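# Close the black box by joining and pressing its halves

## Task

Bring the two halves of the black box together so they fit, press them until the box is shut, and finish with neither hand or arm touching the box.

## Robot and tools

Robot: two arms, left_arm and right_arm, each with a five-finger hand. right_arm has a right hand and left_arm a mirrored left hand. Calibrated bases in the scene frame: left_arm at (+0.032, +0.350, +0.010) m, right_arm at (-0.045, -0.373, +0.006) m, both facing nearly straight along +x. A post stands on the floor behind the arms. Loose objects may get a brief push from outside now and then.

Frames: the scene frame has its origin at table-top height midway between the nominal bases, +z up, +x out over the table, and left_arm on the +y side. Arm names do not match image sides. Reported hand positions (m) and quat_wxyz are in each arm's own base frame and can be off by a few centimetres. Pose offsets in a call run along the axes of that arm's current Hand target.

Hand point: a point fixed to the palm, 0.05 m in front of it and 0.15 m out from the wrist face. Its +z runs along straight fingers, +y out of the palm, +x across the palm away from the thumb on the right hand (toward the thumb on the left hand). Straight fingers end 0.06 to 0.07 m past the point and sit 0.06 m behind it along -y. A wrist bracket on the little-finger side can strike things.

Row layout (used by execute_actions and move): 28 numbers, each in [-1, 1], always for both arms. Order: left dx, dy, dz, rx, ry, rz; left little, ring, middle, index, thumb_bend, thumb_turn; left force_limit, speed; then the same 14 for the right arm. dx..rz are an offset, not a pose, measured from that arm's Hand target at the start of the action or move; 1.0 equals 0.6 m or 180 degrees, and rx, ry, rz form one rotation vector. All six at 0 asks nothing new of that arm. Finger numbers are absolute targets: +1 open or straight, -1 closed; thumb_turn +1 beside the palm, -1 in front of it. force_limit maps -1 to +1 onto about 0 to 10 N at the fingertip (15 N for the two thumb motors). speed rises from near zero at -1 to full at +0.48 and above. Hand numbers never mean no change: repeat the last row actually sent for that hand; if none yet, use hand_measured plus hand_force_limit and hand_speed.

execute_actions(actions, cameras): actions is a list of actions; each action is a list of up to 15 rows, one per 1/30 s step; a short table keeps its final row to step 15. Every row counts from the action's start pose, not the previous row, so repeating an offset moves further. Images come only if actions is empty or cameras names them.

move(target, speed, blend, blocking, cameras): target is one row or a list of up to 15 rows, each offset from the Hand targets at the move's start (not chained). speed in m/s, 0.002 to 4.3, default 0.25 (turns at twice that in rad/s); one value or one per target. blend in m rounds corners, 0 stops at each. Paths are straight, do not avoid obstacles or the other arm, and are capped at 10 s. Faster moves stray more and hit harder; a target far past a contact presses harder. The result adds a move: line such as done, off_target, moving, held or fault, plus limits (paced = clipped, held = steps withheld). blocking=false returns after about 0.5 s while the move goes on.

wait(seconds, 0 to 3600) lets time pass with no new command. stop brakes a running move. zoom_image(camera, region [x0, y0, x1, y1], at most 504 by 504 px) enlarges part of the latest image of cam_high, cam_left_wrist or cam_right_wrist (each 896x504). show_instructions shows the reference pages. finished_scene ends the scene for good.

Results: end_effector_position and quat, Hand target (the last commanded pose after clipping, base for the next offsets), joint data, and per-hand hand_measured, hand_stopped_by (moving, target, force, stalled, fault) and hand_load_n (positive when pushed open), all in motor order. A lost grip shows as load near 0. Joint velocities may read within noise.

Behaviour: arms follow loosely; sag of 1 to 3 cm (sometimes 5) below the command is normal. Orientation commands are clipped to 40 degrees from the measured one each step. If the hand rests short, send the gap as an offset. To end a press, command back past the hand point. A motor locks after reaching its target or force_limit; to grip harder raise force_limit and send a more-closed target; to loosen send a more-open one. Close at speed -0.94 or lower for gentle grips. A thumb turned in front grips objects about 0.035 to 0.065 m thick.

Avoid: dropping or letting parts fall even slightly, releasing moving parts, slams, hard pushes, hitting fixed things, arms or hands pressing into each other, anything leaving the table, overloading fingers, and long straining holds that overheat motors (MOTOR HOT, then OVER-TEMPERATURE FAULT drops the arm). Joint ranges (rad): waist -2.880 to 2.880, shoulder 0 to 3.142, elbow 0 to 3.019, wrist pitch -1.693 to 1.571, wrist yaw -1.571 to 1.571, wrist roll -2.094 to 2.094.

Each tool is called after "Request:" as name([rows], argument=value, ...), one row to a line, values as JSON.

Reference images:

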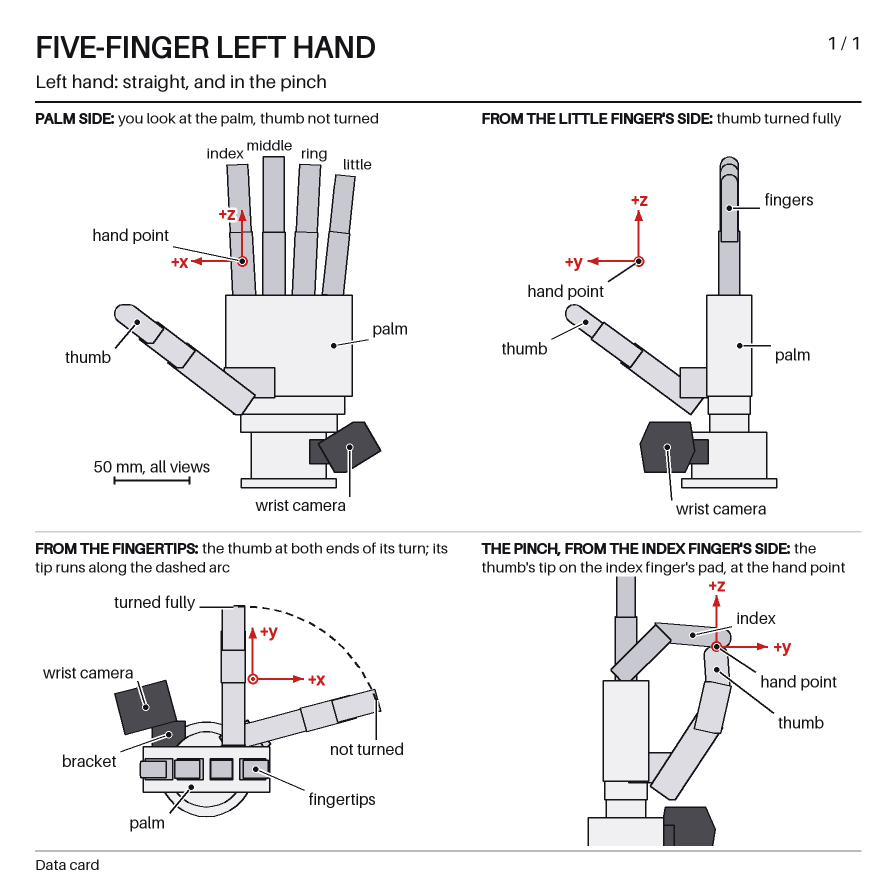

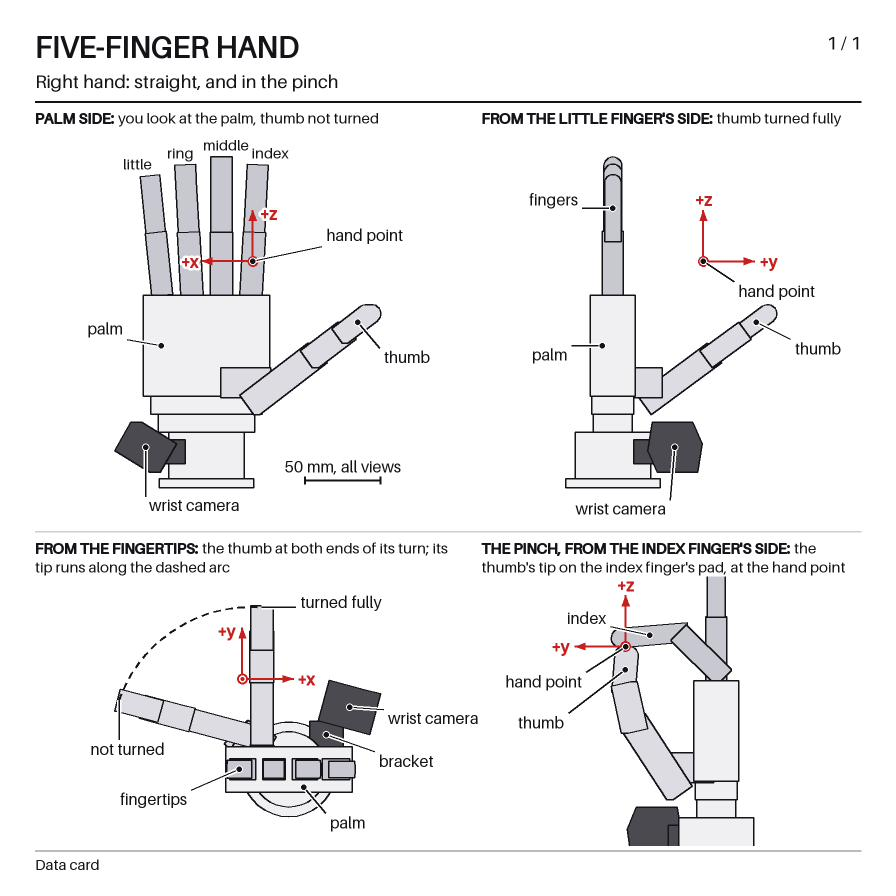

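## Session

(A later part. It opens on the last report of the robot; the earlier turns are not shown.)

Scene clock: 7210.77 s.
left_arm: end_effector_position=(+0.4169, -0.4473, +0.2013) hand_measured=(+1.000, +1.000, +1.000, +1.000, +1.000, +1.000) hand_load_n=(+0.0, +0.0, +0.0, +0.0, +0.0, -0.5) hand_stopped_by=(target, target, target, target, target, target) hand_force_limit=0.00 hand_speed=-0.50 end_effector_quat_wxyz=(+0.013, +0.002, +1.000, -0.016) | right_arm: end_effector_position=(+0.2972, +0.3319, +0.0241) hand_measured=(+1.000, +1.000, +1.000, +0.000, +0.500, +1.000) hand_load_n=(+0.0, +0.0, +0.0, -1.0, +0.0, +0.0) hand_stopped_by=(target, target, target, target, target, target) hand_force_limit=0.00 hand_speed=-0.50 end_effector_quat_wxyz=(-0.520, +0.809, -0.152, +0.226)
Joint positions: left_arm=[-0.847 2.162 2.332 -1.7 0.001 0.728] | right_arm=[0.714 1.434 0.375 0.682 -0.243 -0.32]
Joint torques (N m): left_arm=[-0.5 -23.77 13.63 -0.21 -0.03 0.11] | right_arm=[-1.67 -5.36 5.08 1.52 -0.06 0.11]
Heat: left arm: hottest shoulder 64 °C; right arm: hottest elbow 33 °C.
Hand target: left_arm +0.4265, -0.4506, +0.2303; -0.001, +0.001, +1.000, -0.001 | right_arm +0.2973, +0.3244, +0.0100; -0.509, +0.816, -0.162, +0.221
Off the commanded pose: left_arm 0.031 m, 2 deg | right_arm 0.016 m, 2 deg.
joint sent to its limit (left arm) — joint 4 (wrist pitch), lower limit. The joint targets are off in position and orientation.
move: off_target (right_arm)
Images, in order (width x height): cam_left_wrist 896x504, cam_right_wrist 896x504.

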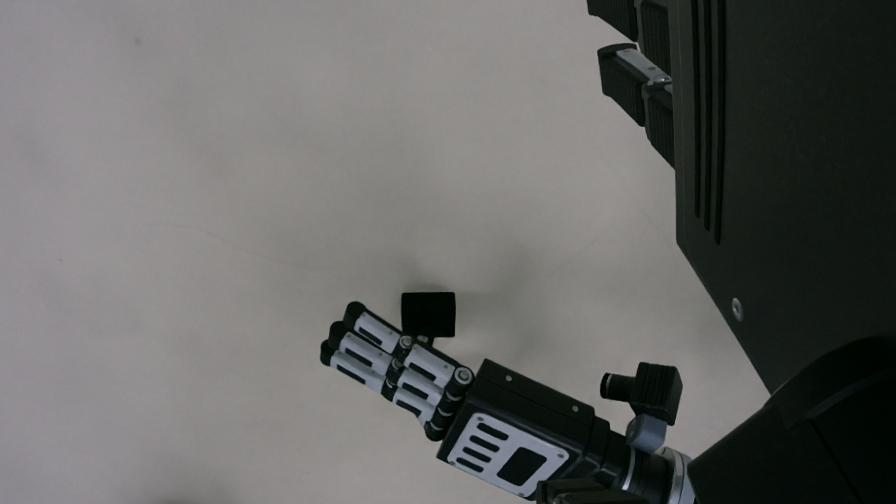

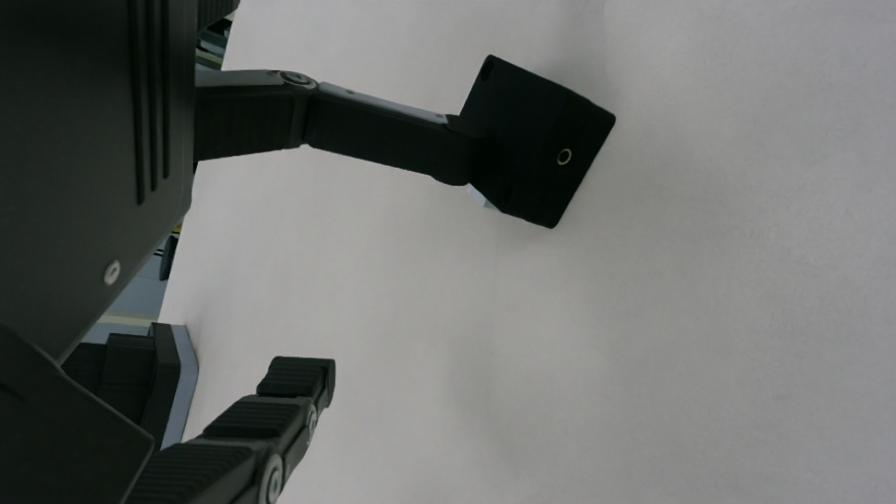

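Request:
zoom_image(camera="cam_right_wrist", region=[510, 80, 630, 240])

Scaled by 3.150 from the camera's image (finer frame: 1280x720).

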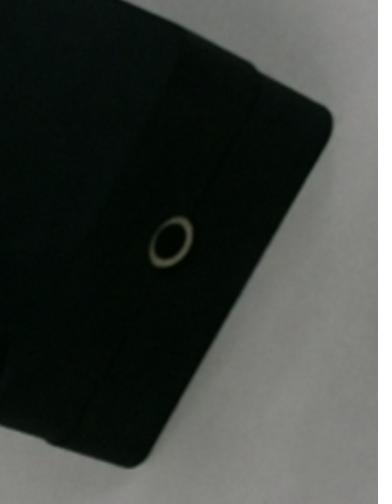

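Request:
move([
  [0,0,0,0,0,0,1,1,1,1,1,1,0,-0.5,0.0065,-0.0301,-0.0128,0,0,0,1,1,1,0,0.5,1,0,-0.5],
  [0,0,0,0,0,0,1,1,1,1,1,1,0,-0.5,0.0261,-0.1203,-0.0512,0,0,0,1,1,1,0,0.5,1,0,-0.5],
], speed=0.15, blend=0.01, cameras=["cam_right_wrist", "cam_left_wrist"])

Request:
zoom_image(camera="cam_right_wrist", region=[540, 60, 740, 250])

Request:
zoom_image(camera="cam_left_wrist", region=[395, 280, 470, 350])

Scene clock: 7227.30 s.
left_arm: end_effector_position=(+0.4169, -0.4473, +0.2013) hand_measured=(+1.000, +1.000, +1.000, +1.000, +1.000, +1.000) hand_load_n=(+0.0, +0.0, +0.0, +0.0, +0.0, +0.0) hand_stopped_by=(target, target, target, target, target, target) hand_force_limit=0.00 hand_speed=-0.50 end_effector_quat_wxyz=(+0.013, +0.002, +1.000, -0.016) | right_arm: end_effector_position=(+0.2799, +0.3169, +0.0669) hand_measured=(+1.000, +1.000, +1.000, +0.000, +0.500, +1.000) hand_load_n=(+0.0, +0.0, +0.0, +0.0, +0.0, +0.0) hand_stopped_by=(target, target, target, target, target, target) hand_force_limit=0.00 hand_speed=-0.50 end_effector_quat_wxyz=(-0.496, +0.828, -0.161, +0.208)
Joint positions: left_arm=[-0.847 2.162 2.332 -1.7 0.001 0.728] | right_arm=[0.714 1.179 0.408 0.322 -0.243 -0.32]
Joint torques (N m): left_arm=[-0.15 -23.59 13.71 -0.17 -0.06 0.11] | right_arm=[-1.67 -6.95 10.36 0.85 -0.07 0.1]
Heat: left arm: hottest shoulder 64 °C; right arm: hottest elbow 33 °C.
Hand target: left_arm +0.4265, -0.4506, +0.2303; -0.001, +0.001, +1.000, -0.001 | right_arm +0.2973, +0.3244, +0.0900; -0.509, +0.816, -0.162, +0.221
Off the commanded pose: left_arm 0.031 m, 2 deg | right_arm 0.030 m, 3 deg.
joint sent to its limit (left arm) — joint 4 (wrist pitch), lower limit. The joint targets are off in position and orientation.
move: off_target (right_arm)
Images, in order (width x height): cam_left_wrist 896x504, cam_right_wrist 896x504.

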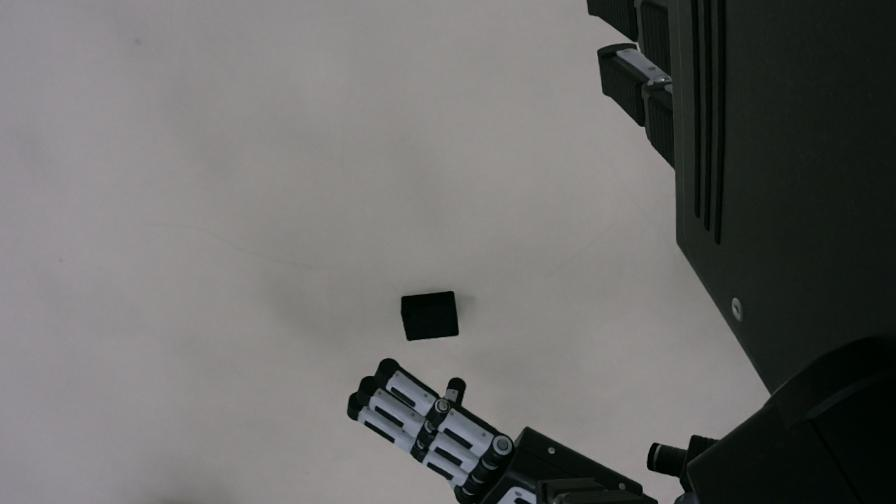

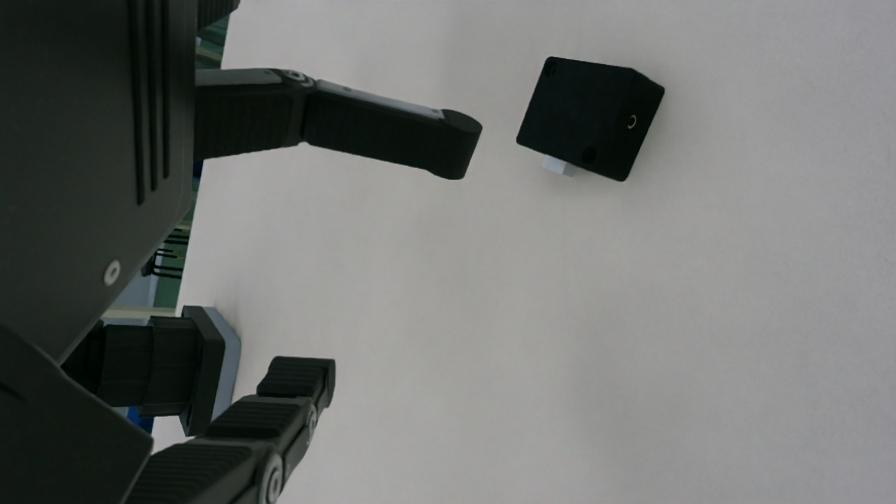

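Scaled by 2.520 from the camera's image (finer frame: 1280x720).

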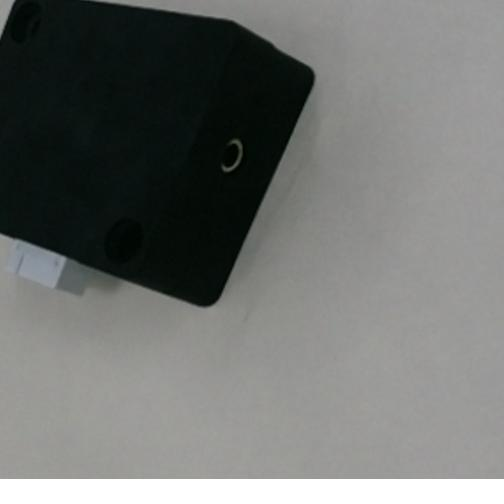

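Scaled by 6.720 from the camera's image (finer frame: 1280x720).

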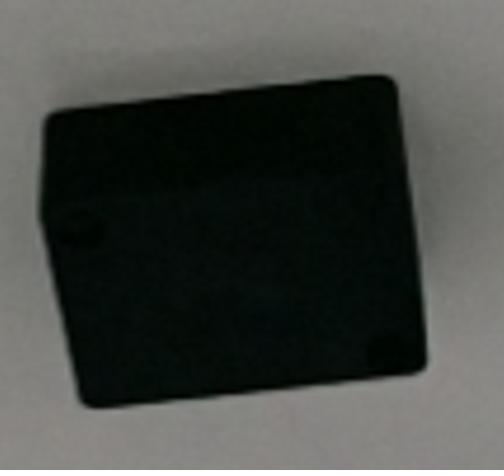

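Request:
zoom_image(camera="cam_right_wrist", region=[600, 60, 680, 190])

Request:
zoom_image(camera="cam_right_wrist", region=[510, 120, 640, 190])

Scaled by 3.877 from the camera's image (finer frame: 1280x720).

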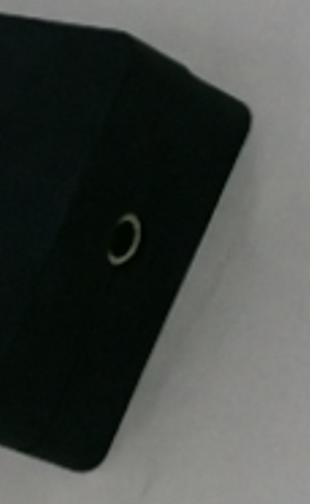

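Scaled by 3.877 from the camera's image (finer frame: 1280x720).

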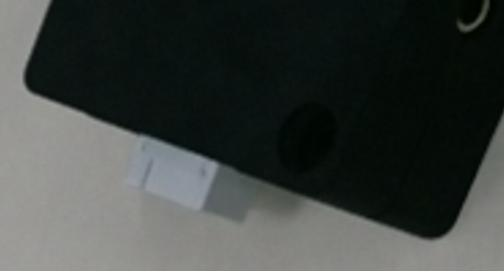

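Request:
move([
  [0,0,0,0,0,0,1,1,1,1,1,1,0,-0.5,0.0357,-0.0471,-0.0230,0,0,0,1,1,1,0,0.5,1,0,-0.5],
  [0,0,0,0,0,0,1,1,1,1,1,1,0,-0.5,0.0082,-0.0319,-0.0077,0,0,0,1,1,1,0,0.5,1,0,-0.5],
  [0,0,0,0,0,0,1,1,1,1,1,1,0,-0.5,-0.0163,0.0809,0.0403,0,0,0,1,1,1,0,0.5,1,0,-0.5],
], speed=[0.2, 0.15, 0.08], cameras=["cam_right_wrist", "cam_left_wrist"])

Request:
zoom_image(camera="cam_left_wrist", region=[380, 280, 480, 370])

Scene clock: 7280.10 s.
left_arm: end_effector_position=(+0.4169, -0.4473, +0.2013) hand_measured=(+1.000, +1.000, +1.000, +1.000, +1.000, +1.000) hand_load_n=(+0.0, +0.0, +0.0, +0.0, +0.0, +0.0) hand_stopped_by=(target, target, target, target, target, target) hand_force_limit=0.00 hand_speed=-0.50 end_effector_quat_wxyz=(+0.013, +0.002, +1.000, -0.016) | right_arm: end_effector_position=(+0.2974, +0.3234, +0.0342) hand_measured=(+1.000, +1.000, +1.000, +0.000, +0.500, +1.000) hand_load_n=(+0.0, +0.0, +0.0, +0.0, +0.0, +0.0) hand_stopped_by=(target, target, target, target, target, target) hand_force_limit=0.00 hand_speed=-0.50 end_effector_quat_wxyz=(-0.505, +0.819, -0.160, +0.219)
Joint positions: left_arm=[-0.847 2.162 2.332 -1.7 0.001 0.728] | right_arm=[0.697 1.357 0.392 0.546 -0.249 -0.325]
Joint torques (N m): left_arm=[-0.32 -23.71 13.79 -0.09 -0.07 0.11] | right_arm=[-0.5 -6.18 6.5 2 0.18 0.15]
Heat: left arm: hottest shoulder 64 °C; right arm: hottest elbow 42 °C.
Hand target: left_arm +0.4265, -0.4506, +0.2303; -0.001, +0.001, +1.000, -0.001 | right_arm +0.2998, +0.3267, +0.0350; -0.509, +0.816, -0.162, +0.221
Off the commanded pose: left_arm 0.031 m, 2 deg | right_arm 0.004 m, 1 deg.
joint sent to its limit (left arm) — joint 4 (wrist pitch), lower limit. The joint targets are off in position and orientation.
move: done
Images, in order (width x height): cam_left_wrist 896x504, cam_right_wrist 896x504.

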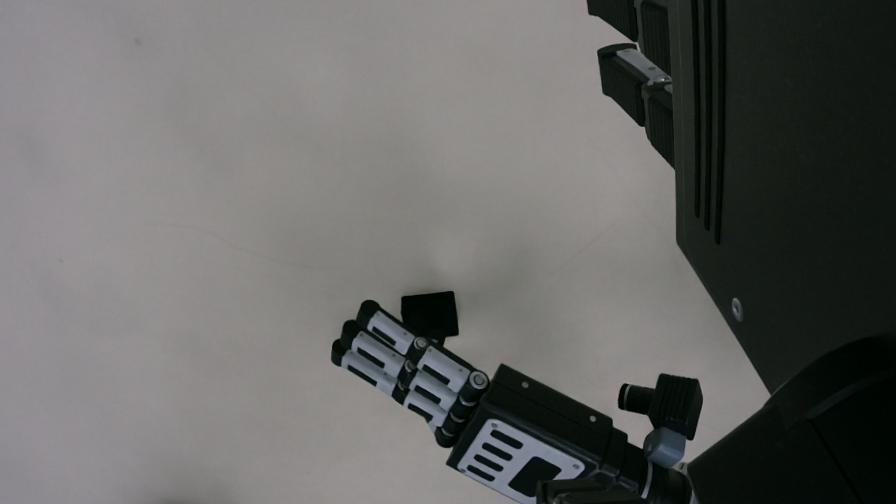

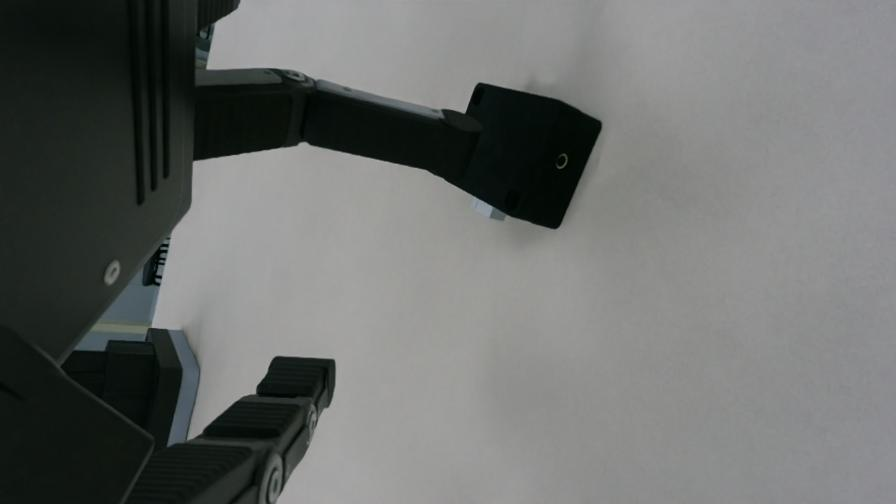

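Scaled by 5.040 from the camera's image (finer frame: 1280x720).

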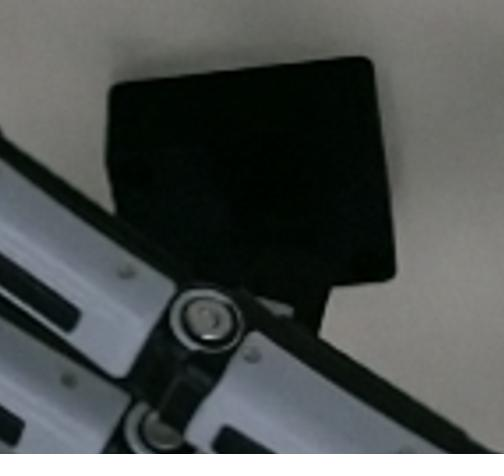

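Request:
move([
  [0,0,0,0,0,0,1,1,1,1,1,1,0,-0.5,-0.0033,0.0150,0.0064,0,0,0,1,1,1,0,0.5,1,0,-0.5],
  [0,0,0,0,0,0,1,1,1,1,1,1,0,-0.5,-0.0113,0.0467,0.0148,0,0,0,1,1,1,0,0.5,1,0,-0.5],
], speed=0.05, blend=0.005, cameras=["cam_right_wrist", "cam_left_wrist"])

Request:
zoom_image(camera="cam_left_wrist", region=[380, 280, 480, 370])

Request:
zoom_image(camera="cam_right_wrist", region=[440, 60, 620, 240])

Scene clock: 7294.23 s.
left_arm: end_effector_position=(+0.4169, -0.4473, +0.2013) hand_measured=(+1.000, +1.000, +1.000, +1.000, +1.000, +1.000) hand_load_n=(+0.0, +0.0, +0.0, +0.0, +0.0, +0.0) hand_stopped_by=(target, target, target, target, target, target) hand_force_limit=0.00 hand_speed=-0.50 end_effector_quat_wxyz=(+0.013, +0.002, +1.000, -0.016) | right_arm: end_effector_position=(+0.3047, +0.3296, +0.0245) hand_measured=(+1.000, +1.000, +1.000, +0.000, +0.500, +1.000) hand_load_n=(+0.0, +0.0, +0.0, -1.0, +0.0, +0.0) hand_stopped_by=(target, target, target, target, target, target) hand_force_limit=0.00 hand_speed=-0.50 end_effector_quat_wxyz=(-0.523, +0.805, -0.153, +0.234)
Joint positions: left_arm=[-0.847 2.162 2.332 -1.7 0.001 0.728] | right_arm=[0.697 1.449 0.377 0.71 -0.249 -0.325]
Joint torques (N m): left_arm=[-0.09 -23.65 13.6 -0.25 -0.04 0.09] | right_arm=[-0.44 -5.19 4.72 1.22 0.17 0.15]
Heat: left arm: hottest shoulder 64 °C; right arm: hottest elbow 38 °C.
Hand target: left_arm +0.4265, -0.4506, +0.2303; -0.001, +0.001, +1.000, -0.001 | right_arm +0.2976, +0.3248, +0.0050; -0.509, +0.816, -0.162, +0.221
Off the commanded pose: left_arm 0.031 m, 2 deg | right_arm 0.021 m, 3 deg.
joint sent to its limit (left arm) — joint 4 (wrist pitch), lower limit. The joint targets are off in position and orientation.
move: off_target (right_arm)
Images, in order (width x height): cam_left_wrist 896x504, cam_right_wrist 896x504.

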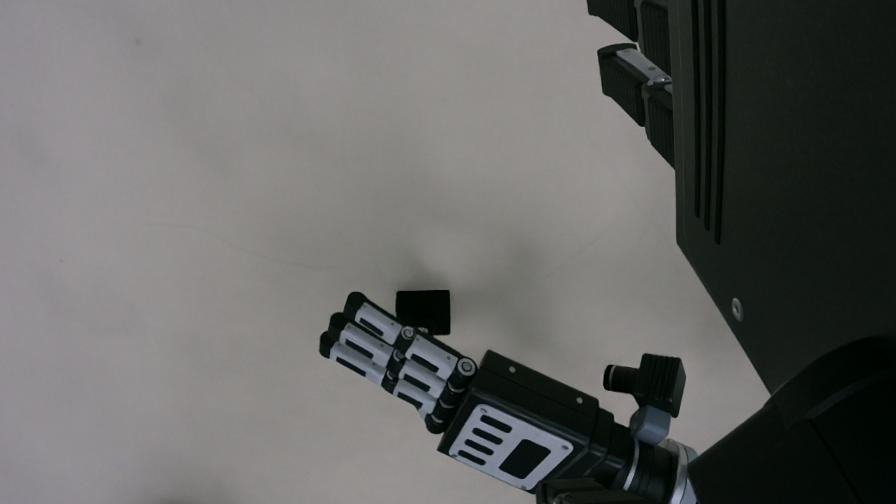

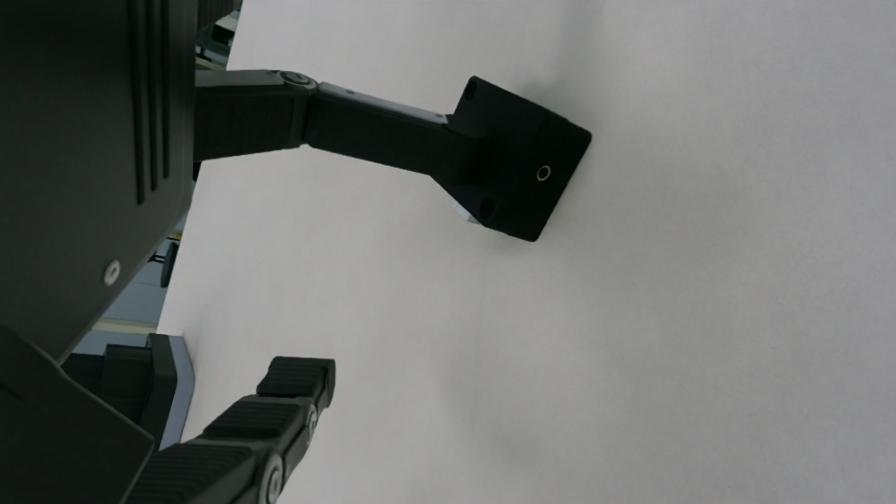

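Scaled by 5.040 from the camera's image (finer frame: 1280x720).

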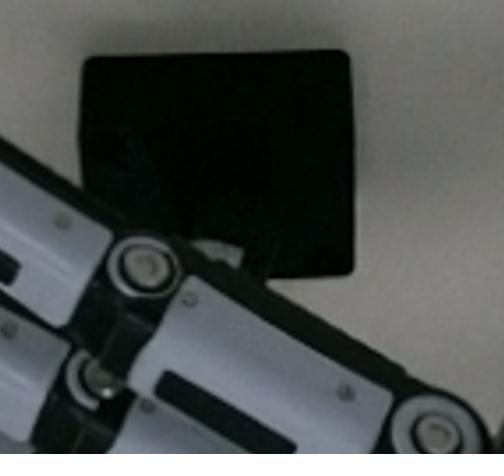

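Scaled by 2.800 from the camera's image (finer frame: 1280x720).

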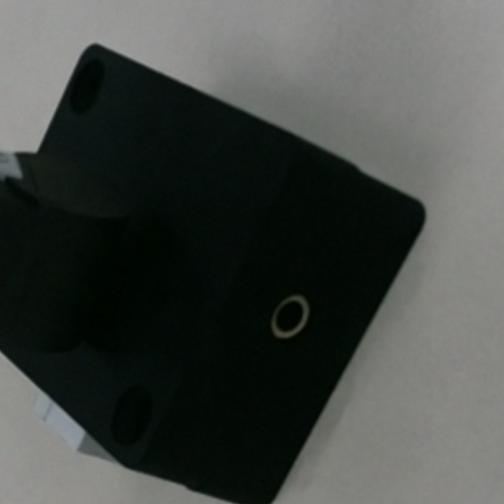

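Request:
wait(seconds=0.5, cameras=["cam_left_wrist","cam_right_wrist"])

Scene clock: 7316.37 s.
left_arm: end_effector_position=(+0.4169, -0.4473, +0.2013) hand_measured=(+1.000, +1.000, +1.000, +1.000, +1.000, +1.000) hand_load_n=(+0.0, +0.0, +0.0, +0.0, +0.0, +0.0) hand_stopped_by=(target, target, target, target, target, target) hand_force_limit=0.00 hand_speed=-0.50 end_effector_quat_wxyz=(+0.013, +0.002, +1.000, -0.016) | right_arm: end_effector_position=(+0.3046, +0.3294, +0.0238) hand_measured=(+1.000, +1.000, +1.000, +0.000, +0.500, +1.000) hand_load_n=(+0.0, +0.0, +0.0, -1.0, +0.0, +0.0) hand_stopped_by=(target, target, target, target, target, target) hand_force_limit=0.00 hand_speed=-0.50 end_effector_quat_wxyz=(-0.523, +0.805, -0.154, +0.233)
Joint positions: left_arm=[-0.847 2.162 2.332 -1.7 0.001 0.728] | right_arm=[0.697 1.45 0.377 0.71 -0.249 -0.325]
Joint torques (N m): left_arm=[-0.32 -23.71 13.53 -0.21 -0.05 0.11] | right_arm=[-0.15 -5.19 4.77 1.24 0.16 0.14]
Heat: left arm: hottest shoulder 64 °C; right arm: hottest elbow 35 °C.
Hand target: left_arm +0.4265, -0.4506, +0.2303; -0.001, +0.001, +1.000, -0.001 | right_arm +0.2976, +0.3248, +0.0050; -0.509, +0.816, -0.162, +0.221
Off the commanded pose: left_arm 0.031 m, 2 deg | right_arm 0.021 m, 3 deg.
wait: 0.50 s; at rest from the start

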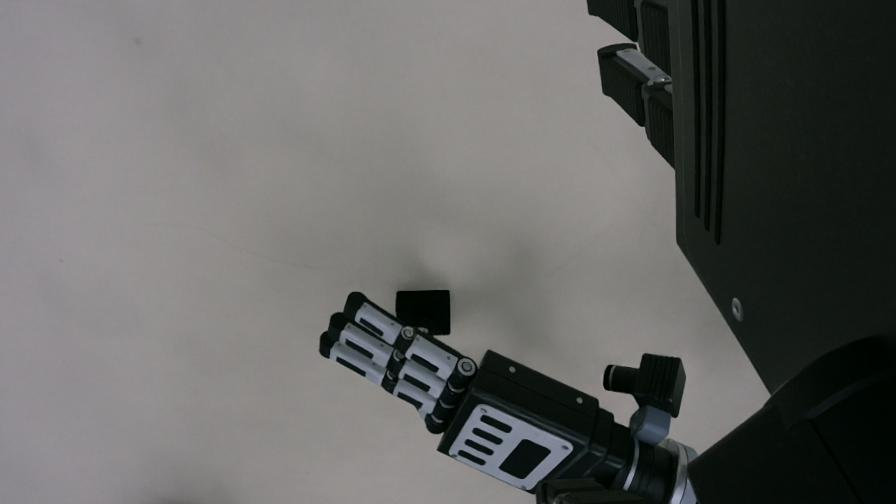

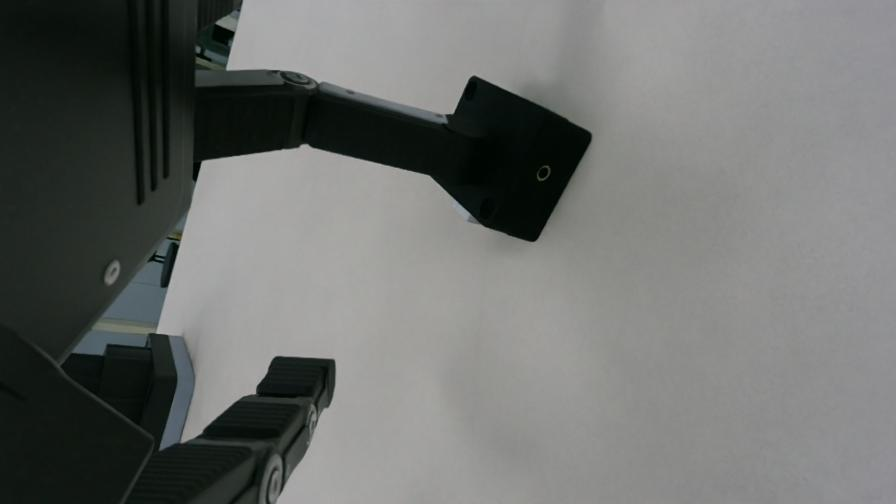

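Request:
zoom_image(camera="cam_right_wrist", region=[430, 60, 610, 260])

Request:
zoom_image(camera="cam_left_wrist", region=[380, 275, 470, 345])

Scaled by 2.520 from the camera's image (finer frame: 1280x720).

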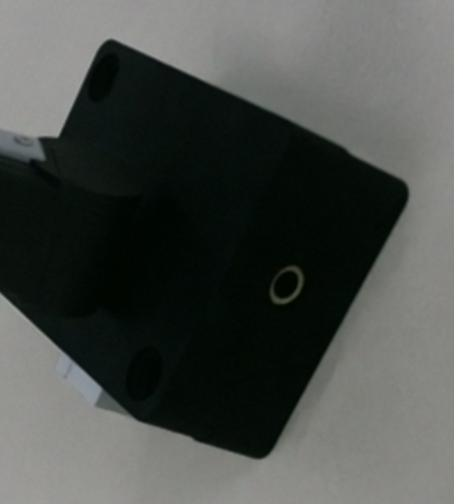

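Scaled by 5.600 from the camera's image (finer frame: 1280x720).

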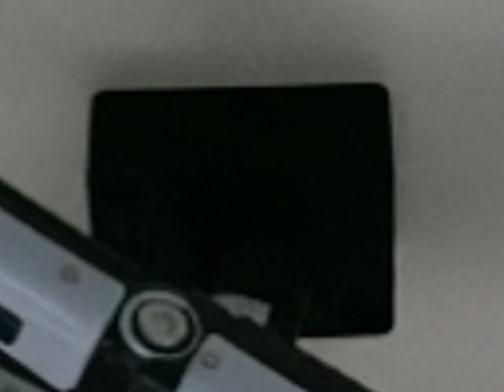

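Request:
move([
  [0,0,0,0,0,0,1,1,1,1,1,1,0,-0.5,-0.0105,0.0320,0.0055,0,0,0,1,1,1,0,0.5,1,0,-0.5],
], speed=0.05, cameras=["cam_right_wrist"])

Scene clock: 7327.50 s.
left_arm: end_effector_position=(+0.4169, -0.4473, +0.2013) hand_measured=(+1.000, +1.000, +1.000, +1.000, +1.000, +1.000) hand_load_n=(+0.0, +0.0, +0.0, +0.0, +0.0, +0.0) hand_stopped_by=(target, target, target, target, target, target) hand_force_limit=0.00 hand_speed=-0.50 end_effector_quat_wxyz=(+0.013, +0.002, +1.000, -0.016) | right_arm: end_effector_position=(+0.3077, +0.3326, +0.0224) hand_measured=(+1.000, +1.000, +1.000, +0.000, +0.500, +1.000) hand_load_n=(+0.0, -0.5, +0.0, -2.0, +0.0, -0.5) hand_stopped_by=(target, target, target, target, target, target) hand_force_limit=0.00 hand_speed=-0.50 end_effector_quat_wxyz=(-0.539, +0.792, -0.150, +0.245)
Joint positions: left_arm=[-0.847 2.162 2.332 -1.7 0.001 0.728] | right_arm=[0.697 1.501 0.362 0.827 -0.249 -0.318]
Joint torques (N m): left_arm=[-0.32 -23.71 13.72 -0.23 -0.07 0.11] | right_arm=[-0.44 -4.07 3.54 0.58 0.23 0.11]
Heat: left arm: hottest shoulder 64 °C; right arm: hottest elbow 34 °C.
Hand target: left_arm +0.4265, -0.4506, +0.2303; -0.001, +0.001, +1.000, -0.001 | right_arm +0.2933, +0.3221, -0.0148; -0.509, +0.816, -0.162, +0.221
Off the commanded pose: left_arm 0.031 m, 2 deg | right_arm 0.041 m, 5 deg.
joint sent to its limit (left arm) — joint 4 (wrist pitch), lower limit. The joint targets are off in position and orientation.
move: off_target (right_arm)

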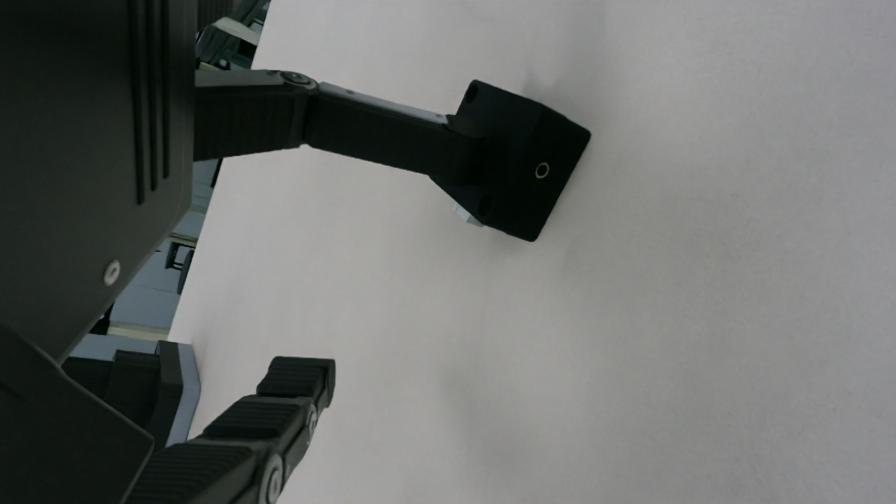

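Request:
move([
  [0,0,0,0,0,0,1,1,1,1,1,1,0,-0.5,-0.0105,0.0320,0.0055,0,0,0,1,1,1,0,0.5,1,0,-0.5],
], speed=0.05, cameras=["cam_right_wrist"])

Request:
zoom_image(camera="cam_right_wrist", region=[430, 60, 610, 260])

Scene clock: 7334.97 s.
left_arm: end_effector_position=(+0.4169, -0.4473, +0.2013) hand_measured=(+1.000, +1.000, +1.000, +1.000, +1.000, +1.000) hand_load_n=(+0.0, +0.0, +0.0, +0.0, +0.0, +0.0) hand_stopped_by=(target, target, target, target, target, target) hand_force_limit=0.00 hand_speed=-0.50 end_effector_quat_wxyz=(+0.013, +0.002, +1.000, -0.016) | right_arm: end_effector_position=(+0.3103, +0.3351, +0.0193) hand_measured=(+1.000, +1.000, +1.000, +0.000, +0.500, +1.000) hand_load_n=(+0.0, +0.0, +0.0, -1.5, +0.0, +0.0) hand_stopped_by=(target, target, target, target, target, target) hand_force_limit=0.00 hand_speed=-0.50 end_effector_quat_wxyz=(-0.554, +0.779, -0.145, +0.255)
Joint positions: left_arm=[-0.847 2.162 2.332 -1.7 0.001 0.728] | right_arm=[0.697 1.559 0.349 0.942 -0.249 -0.314]
Joint torques (N m): left_arm=[-0.32 -23.71 13.61 -0.18 -0.05 0.08] | right_arm=[-0.26 -2.67 2.35 -0.14 0.29 0.05]
Heat: left arm: hottest shoulder 64 °C; right arm: hottest elbow 34 °C.
Hand target: left_arm +0.4265, -0.4506, +0.2303; -0.001, +0.001, +1.000, -0.001 | right_arm +0.2889, +0.3195, -0.0347; -0.509, +0.816, -0.162, +0.221
Off the commanded pose: left_arm 0.031 m, 2 deg | right_arm 0.060 m, 8 deg.
joint sent to its limit (left arm) — joint 4 (wrist pitch), lower limit. The joint targets are off in position and orientation.
move: off_target (right_arm)

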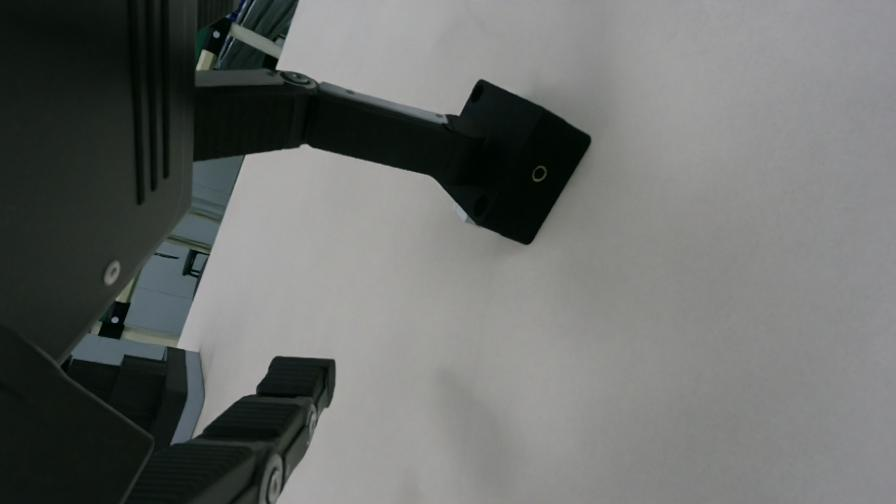

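Scaled by 2.520 from the camera's image (finer frame: 1280x720).

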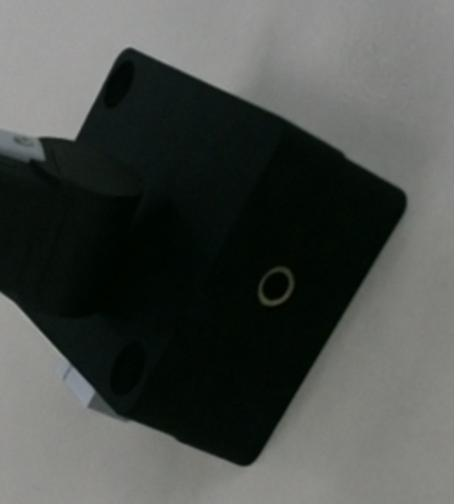

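Request:
move([
  [0,0,0,0,0,0,1,1,1,1,1,1,0,-0.5,0.0457,-0.2105,-0.0896,0,0,0,1,1,1,0,0.5,1,0,-0.5],
], speed=0.15, cameras=["cam_left_wrist","cam_right_wrist"])

Request:
zoom_image(camera="cam_right_wrist", region=[540, 60, 740, 250])

Request:
zoom_image(camera="cam_left_wrist", region=[380, 275, 470, 345])

Scene clock: 7348.53 s.
left_arm: end_effector_position=(+0.4169, -0.4473, +0.2013) hand_measured=(+1.000, +1.000, +1.000, +1.000, +1.000, +1.000) hand_load_n=(+0.0, +0.0, +0.0, +0.0, +0.0, +0.0) hand_stopped_by=(target, target, target, target, target, target) hand_force_limit=0.00 hand_speed=-0.50 end_effector_quat_wxyz=(+0.013, +0.002, +1.000, -0.016) | right_arm: end_effector_position=(+0.2793, +0.3056, +0.0815) hand_measured=(+1.000, +1.000, +1.000, +0.000, +0.500, +1.000) hand_load_n=(+0.0, +0.0, +0.0, +0.0, +0.0, +0.0) hand_stopped_by=(target, target, target, target, target, target) hand_force_limit=0.00 hand_speed=-0.50 end_effector_quat_wxyz=(-0.495, +0.825, -0.172, +0.211)
Joint positions: left_arm=[-0.847 2.162 2.332 -1.7 0.001 0.728] | right_arm=[0.692 1.102 0.408 0.246 -0.245 -0.314]
Joint torques (N m): left_arm=[-0.26 -23.41 13.67 -0.13 -0.04 0.1] | right_arm=[-0.15 -5.89 10.84 0.94 0.19 0.07]
Heat: left arm: hottest shoulder 64 °C; right arm: hottest elbow 33 °C.
Hand target: left_arm +0.4265, -0.4506, +0.2303; -0.001, +0.001, +1.000, -0.001 | right_arm +0.2888, +0.3194, +0.1053; -0.509, +0.816, -0.162, +0.221
Off the commanded pose: left_arm 0.031 m, 2 deg | right_arm 0.029 m, 3 deg.
joint sent to its limit (left arm) — joint 4 (wrist pitch), lower limit. The joint targets are off in position and orientation.
move: off_target (right_arm)

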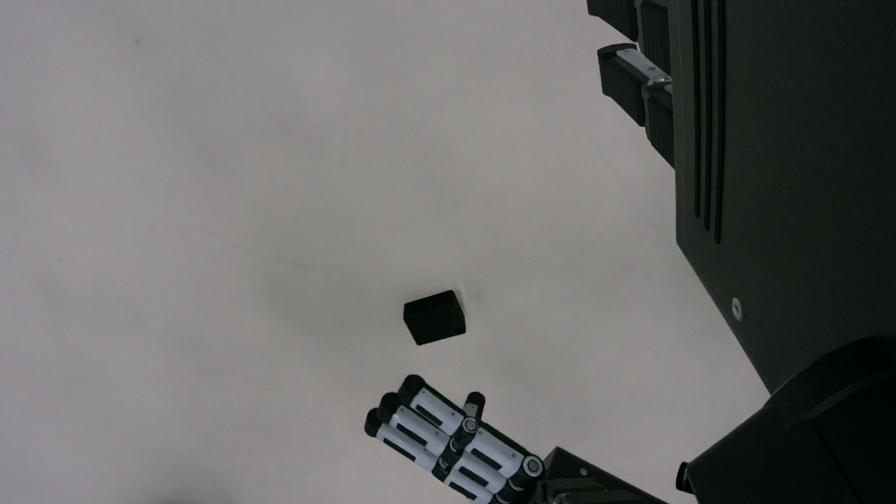

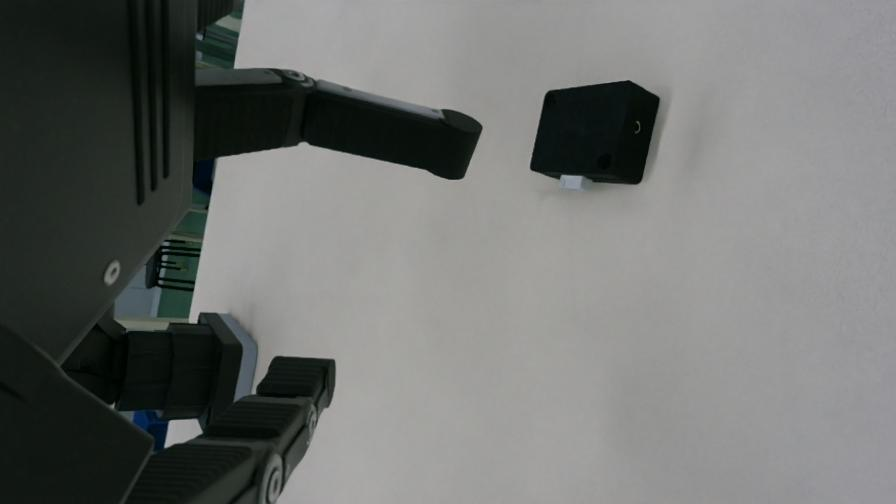

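Scaled by 2.520 from the camera's image (finer frame: 1280x720).

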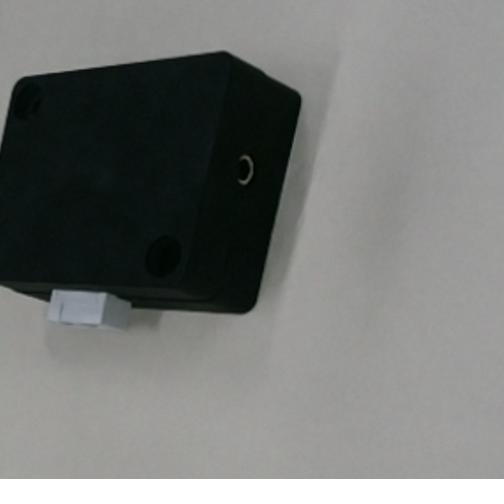

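Scaled by 5.600 from the camera's image (finer frame: 1280x720).

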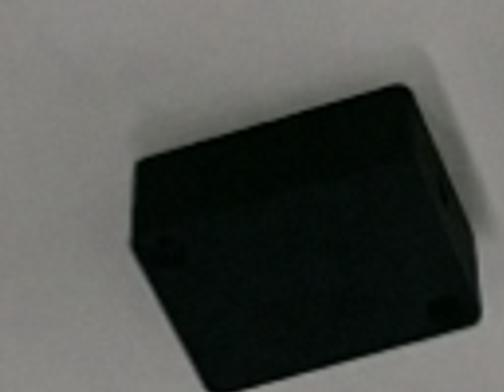

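Request:
move([
  [0,0,0,0,0,0,1,1,1,1,1,1,0,-0.5,-0.0491,0.0712,-0.1055,0,0,0,1,1,1,0,0.5,1,0,-0.5],
], speed=0.15, cameras=["cam_right_wrist"])

Scene clock: 7361.13 s.
left_arm: end_effector_position=(+0.4169, -0.4473, +0.2013) hand_measured=(+1.000, +1.000, +1.000, +1.000, +1.000, +1.000) hand_load_n=(+0.0, +0.0, +0.0, +0.0, +0.0, +0.0) hand_stopped_by=(target, target, target, target, target, target) hand_force_limit=0.00 hand_speed=-0.50 end_effector_quat_wxyz=(+0.013, +0.002, +1.000, -0.016) | right_arm: end_effector_position=(+0.2310, +0.2656, +0.0807) hand_measured=(+1.000, +1.000, +1.000, +0.000, +0.500, +1.000) hand_load_n=(+0.0, +0.0, +0.0, +0.0, +0.0, +0.0) hand_stopped_by=(target, target, target, target, target, target) hand_force_limit=0.00 hand_speed=-0.50 end_effector_quat_wxyz=(-0.506, +0.817, -0.168, +0.220)
Joint positions: left_arm=[-0.847 2.162 2.332 -1.7 0.001 0.728] | right_arm=[0.692 0.832 0.251 0.167 -0.245 -0.314]
Joint torques (N m): left_arm=[0.03 -23.36 13.63 -0.17 -0.07 0.1] | right_arm=[-0.44 -2.55 8.53 0.84 0.06 0.07]
Heat: left arm: hottest shoulder 64 °C; right arm: hottest elbow 38 °C.
Hand target: left_arm +0.4265, -0.4506, +0.2303; -0.001, +0.001, +1.000, -0.001 | right_arm +0.2289, +0.2674, +0.0852; -0.509, +0.816, -0.162, +0.221
Off the commanded pose: left_arm 0.031 m, 2 deg | right_arm 0.005 m, 1 deg.
joint sent to its limit (left arm) — joint 4 (wrist pitch), lower limit. The joint targets are off in position and orientation.
move: done

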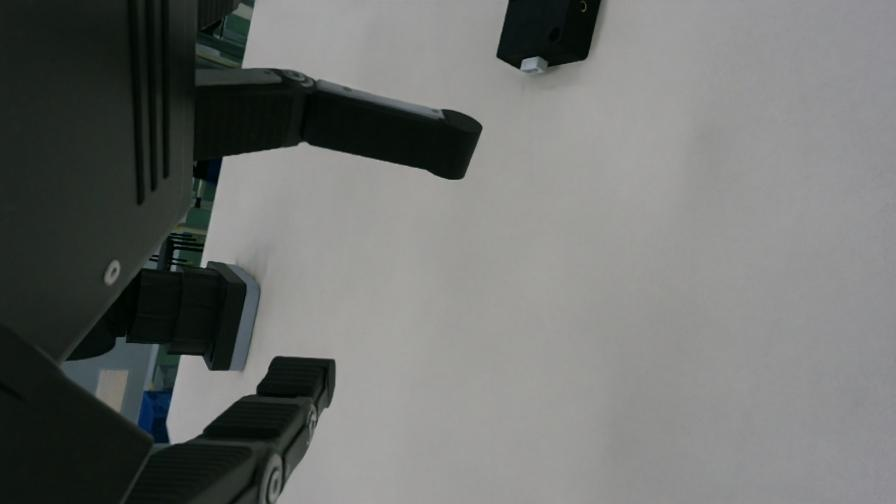

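Request:
move([
  [0,0,0,0,0,0,1,1,1,1,1,1,0,-0.5,0.12,0.04,0.0,0,0,0,1,1,1,0,0.5,1,0,-0.5],
], speed=0.15, cameras=["cam_right_wrist"])

Scene clock: 7379.53 s.
left_arm: end_effector_position=(+0.4169, -0.4473, +0.2013) hand_measured=(+1.000, +1.000, +1.000, +1.000, +1.000, +1.000) hand_load_n=(+0.0, +0.0, +0.0, +0.0, +0.0, +0.0) hand_stopped_by=(target, target, target, target, target, target) hand_force_limit=0.00 hand_speed=-0.50 end_effector_quat_wxyz=(+0.013, +0.002, +1.000, -0.016) | right_arm: end_effector_position=(+0.2665, +0.2144, +0.0558) hand_measured=(+1.000, +1.000, +1.000, +0.000, +0.500, +1.000) hand_load_n=(+0.0, -0.5, +0.0, +0.0, +0.0, +0.0) hand_stopped_by=(target, target, target, target, target, target) hand_force_limit=0.00 hand_speed=-0.50 end_effector_quat_wxyz=(-0.497, +0.826, -0.177, +0.198)
Joint positions: left_arm=[-0.847 2.162 2.332 -1.7 0.001 0.728] | right_arm=[0.382 0.957 0.26 0.176 -0.533 -0.452]
Joint torques (N m): left_arm=[-0.38 -23.65 13.56 -0.23 -0.04 0.09] | right_arm=[-1.67 -1.79 11 1.98 -0.31 -0.06]
Heat: left arm: hottest shoulder 64 °C; right arm: hottest elbow 39 °C.
Hand target: left_arm +0.4265, -0.4506, +0.2303; -0.001, +0.001, +1.000, -0.001 | right_arm +0.2891, +0.2219, +0.0777; -0.509, +0.816, -0.162, +0.221
Off the commanded pose: left_arm 0.031 m, 2 deg | right_arm 0.032 m, 4 deg.
joint sent to its limit (left arm) — joint 4 (wrist pitch), lower limit. The joint targets are off in position and orientation.
move: off_target (right_arm)

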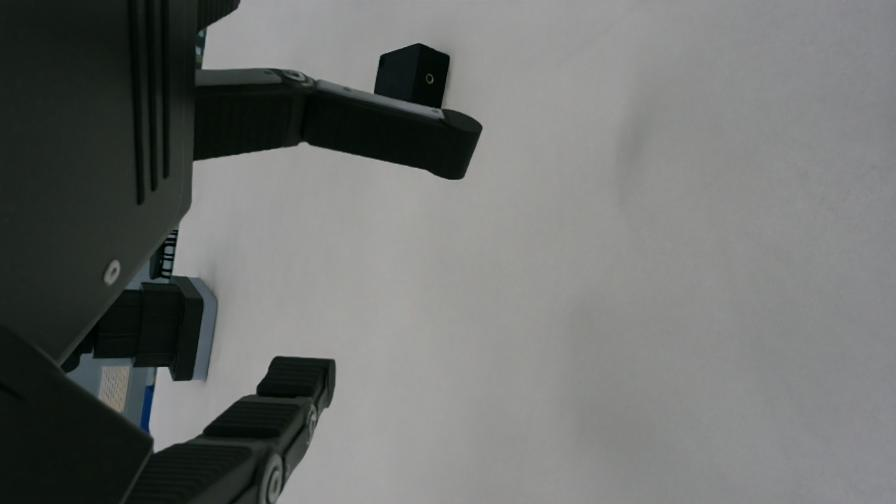

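Request:
zoom_image(camera="cam_right_wrist", region=[360, 30, 470, 120])

Scaled by 4.582 from the camera's image (finer frame: 1280x720).

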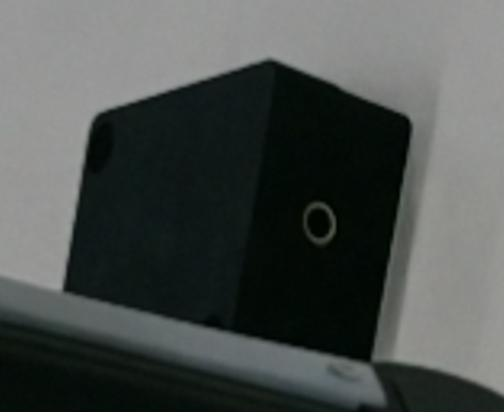

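Request:
move([
  [0,0,0,0,0,0,1,1,1,1,1,1,0,-0.5,0,0,0,0.1,0.05,0,1,1,1,0,0.5,1,0,-0.5],
], speed=0.15, cameras=["cam_right_wrist"])

Scene clock: 7423.70 s.
left_arm: end_effector_position=(+0.4169, -0.4473, +0.2013) hand_measured=(+1.000, +1.000, +1.000, +1.000, +1.000, +1.000) hand_load_n=(+0.0, +0.0, +0.0, +0.0, +0.0, +0.0) hand_stopped_by=(target, target, target, target, target, target) hand_force_limit=0.00 hand_speed=-0.50 end_effector_quat_wxyz=(+0.013, +0.002, +1.000, -0.016) | right_arm: end_effector_position=(+0.2845, +0.2257, +0.0761) hand_measured=(+1.000, +1.000, +1.000, +0.000, +0.500, +1.000) hand_load_n=(+0.0, +0.0, +0.0, +0.0, +0.0, -0.5) hand_stopped_by=(target, target, target, target, target, target) hand_force_limit=0.00 hand_speed=-0.50 end_effector_quat_wxyz=(-0.615, +0.712, -0.156, +0.302)
Joint positions: left_arm=[-0.847 2.162 2.332 -1.7 0.001 0.728] | right_arm=[0.364 1.256 0.082 1.101 -0.534 -0.278]
Joint torques (N m): left_arm=[0.03 -23.77 13.61 -0.16 -0.06 0.1] | right_arm=[-1.85 -2.43 5 2.06 0.13 0.25]
Heat: left arm: hottest shoulder 64 °C; right arm: hottest elbow 45 °C.
Hand target: left_arm +0.4265, -0.4506, +0.2303; -0.001, +0.001, +1.000, -0.001 | right_arm +0.2891, +0.2219, +0.0777; -0.616, +0.706, -0.164, +0.307
Off the commanded pose: left_arm 0.031 m, 2 deg | right_arm 0.006 m, 1 deg.
joint sent to its limit (left arm) — joint 4 (wrist pitch), lower limit. The joint targets are off in position and orientation.
move: done

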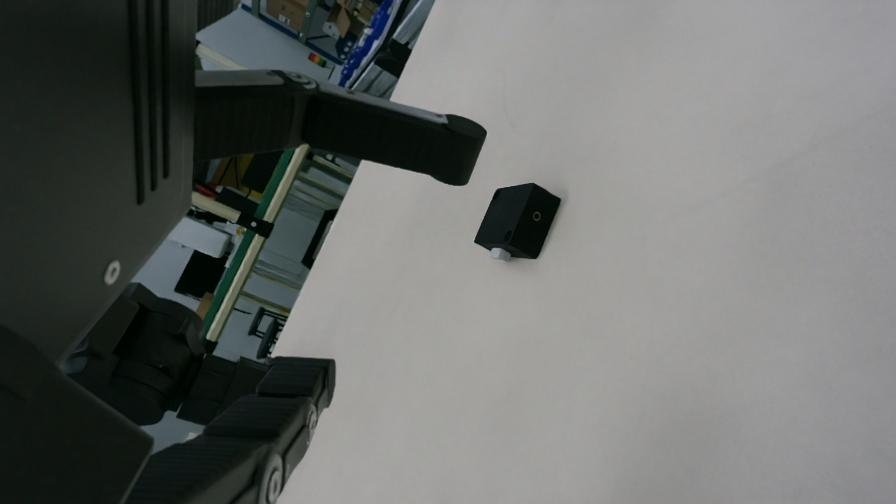

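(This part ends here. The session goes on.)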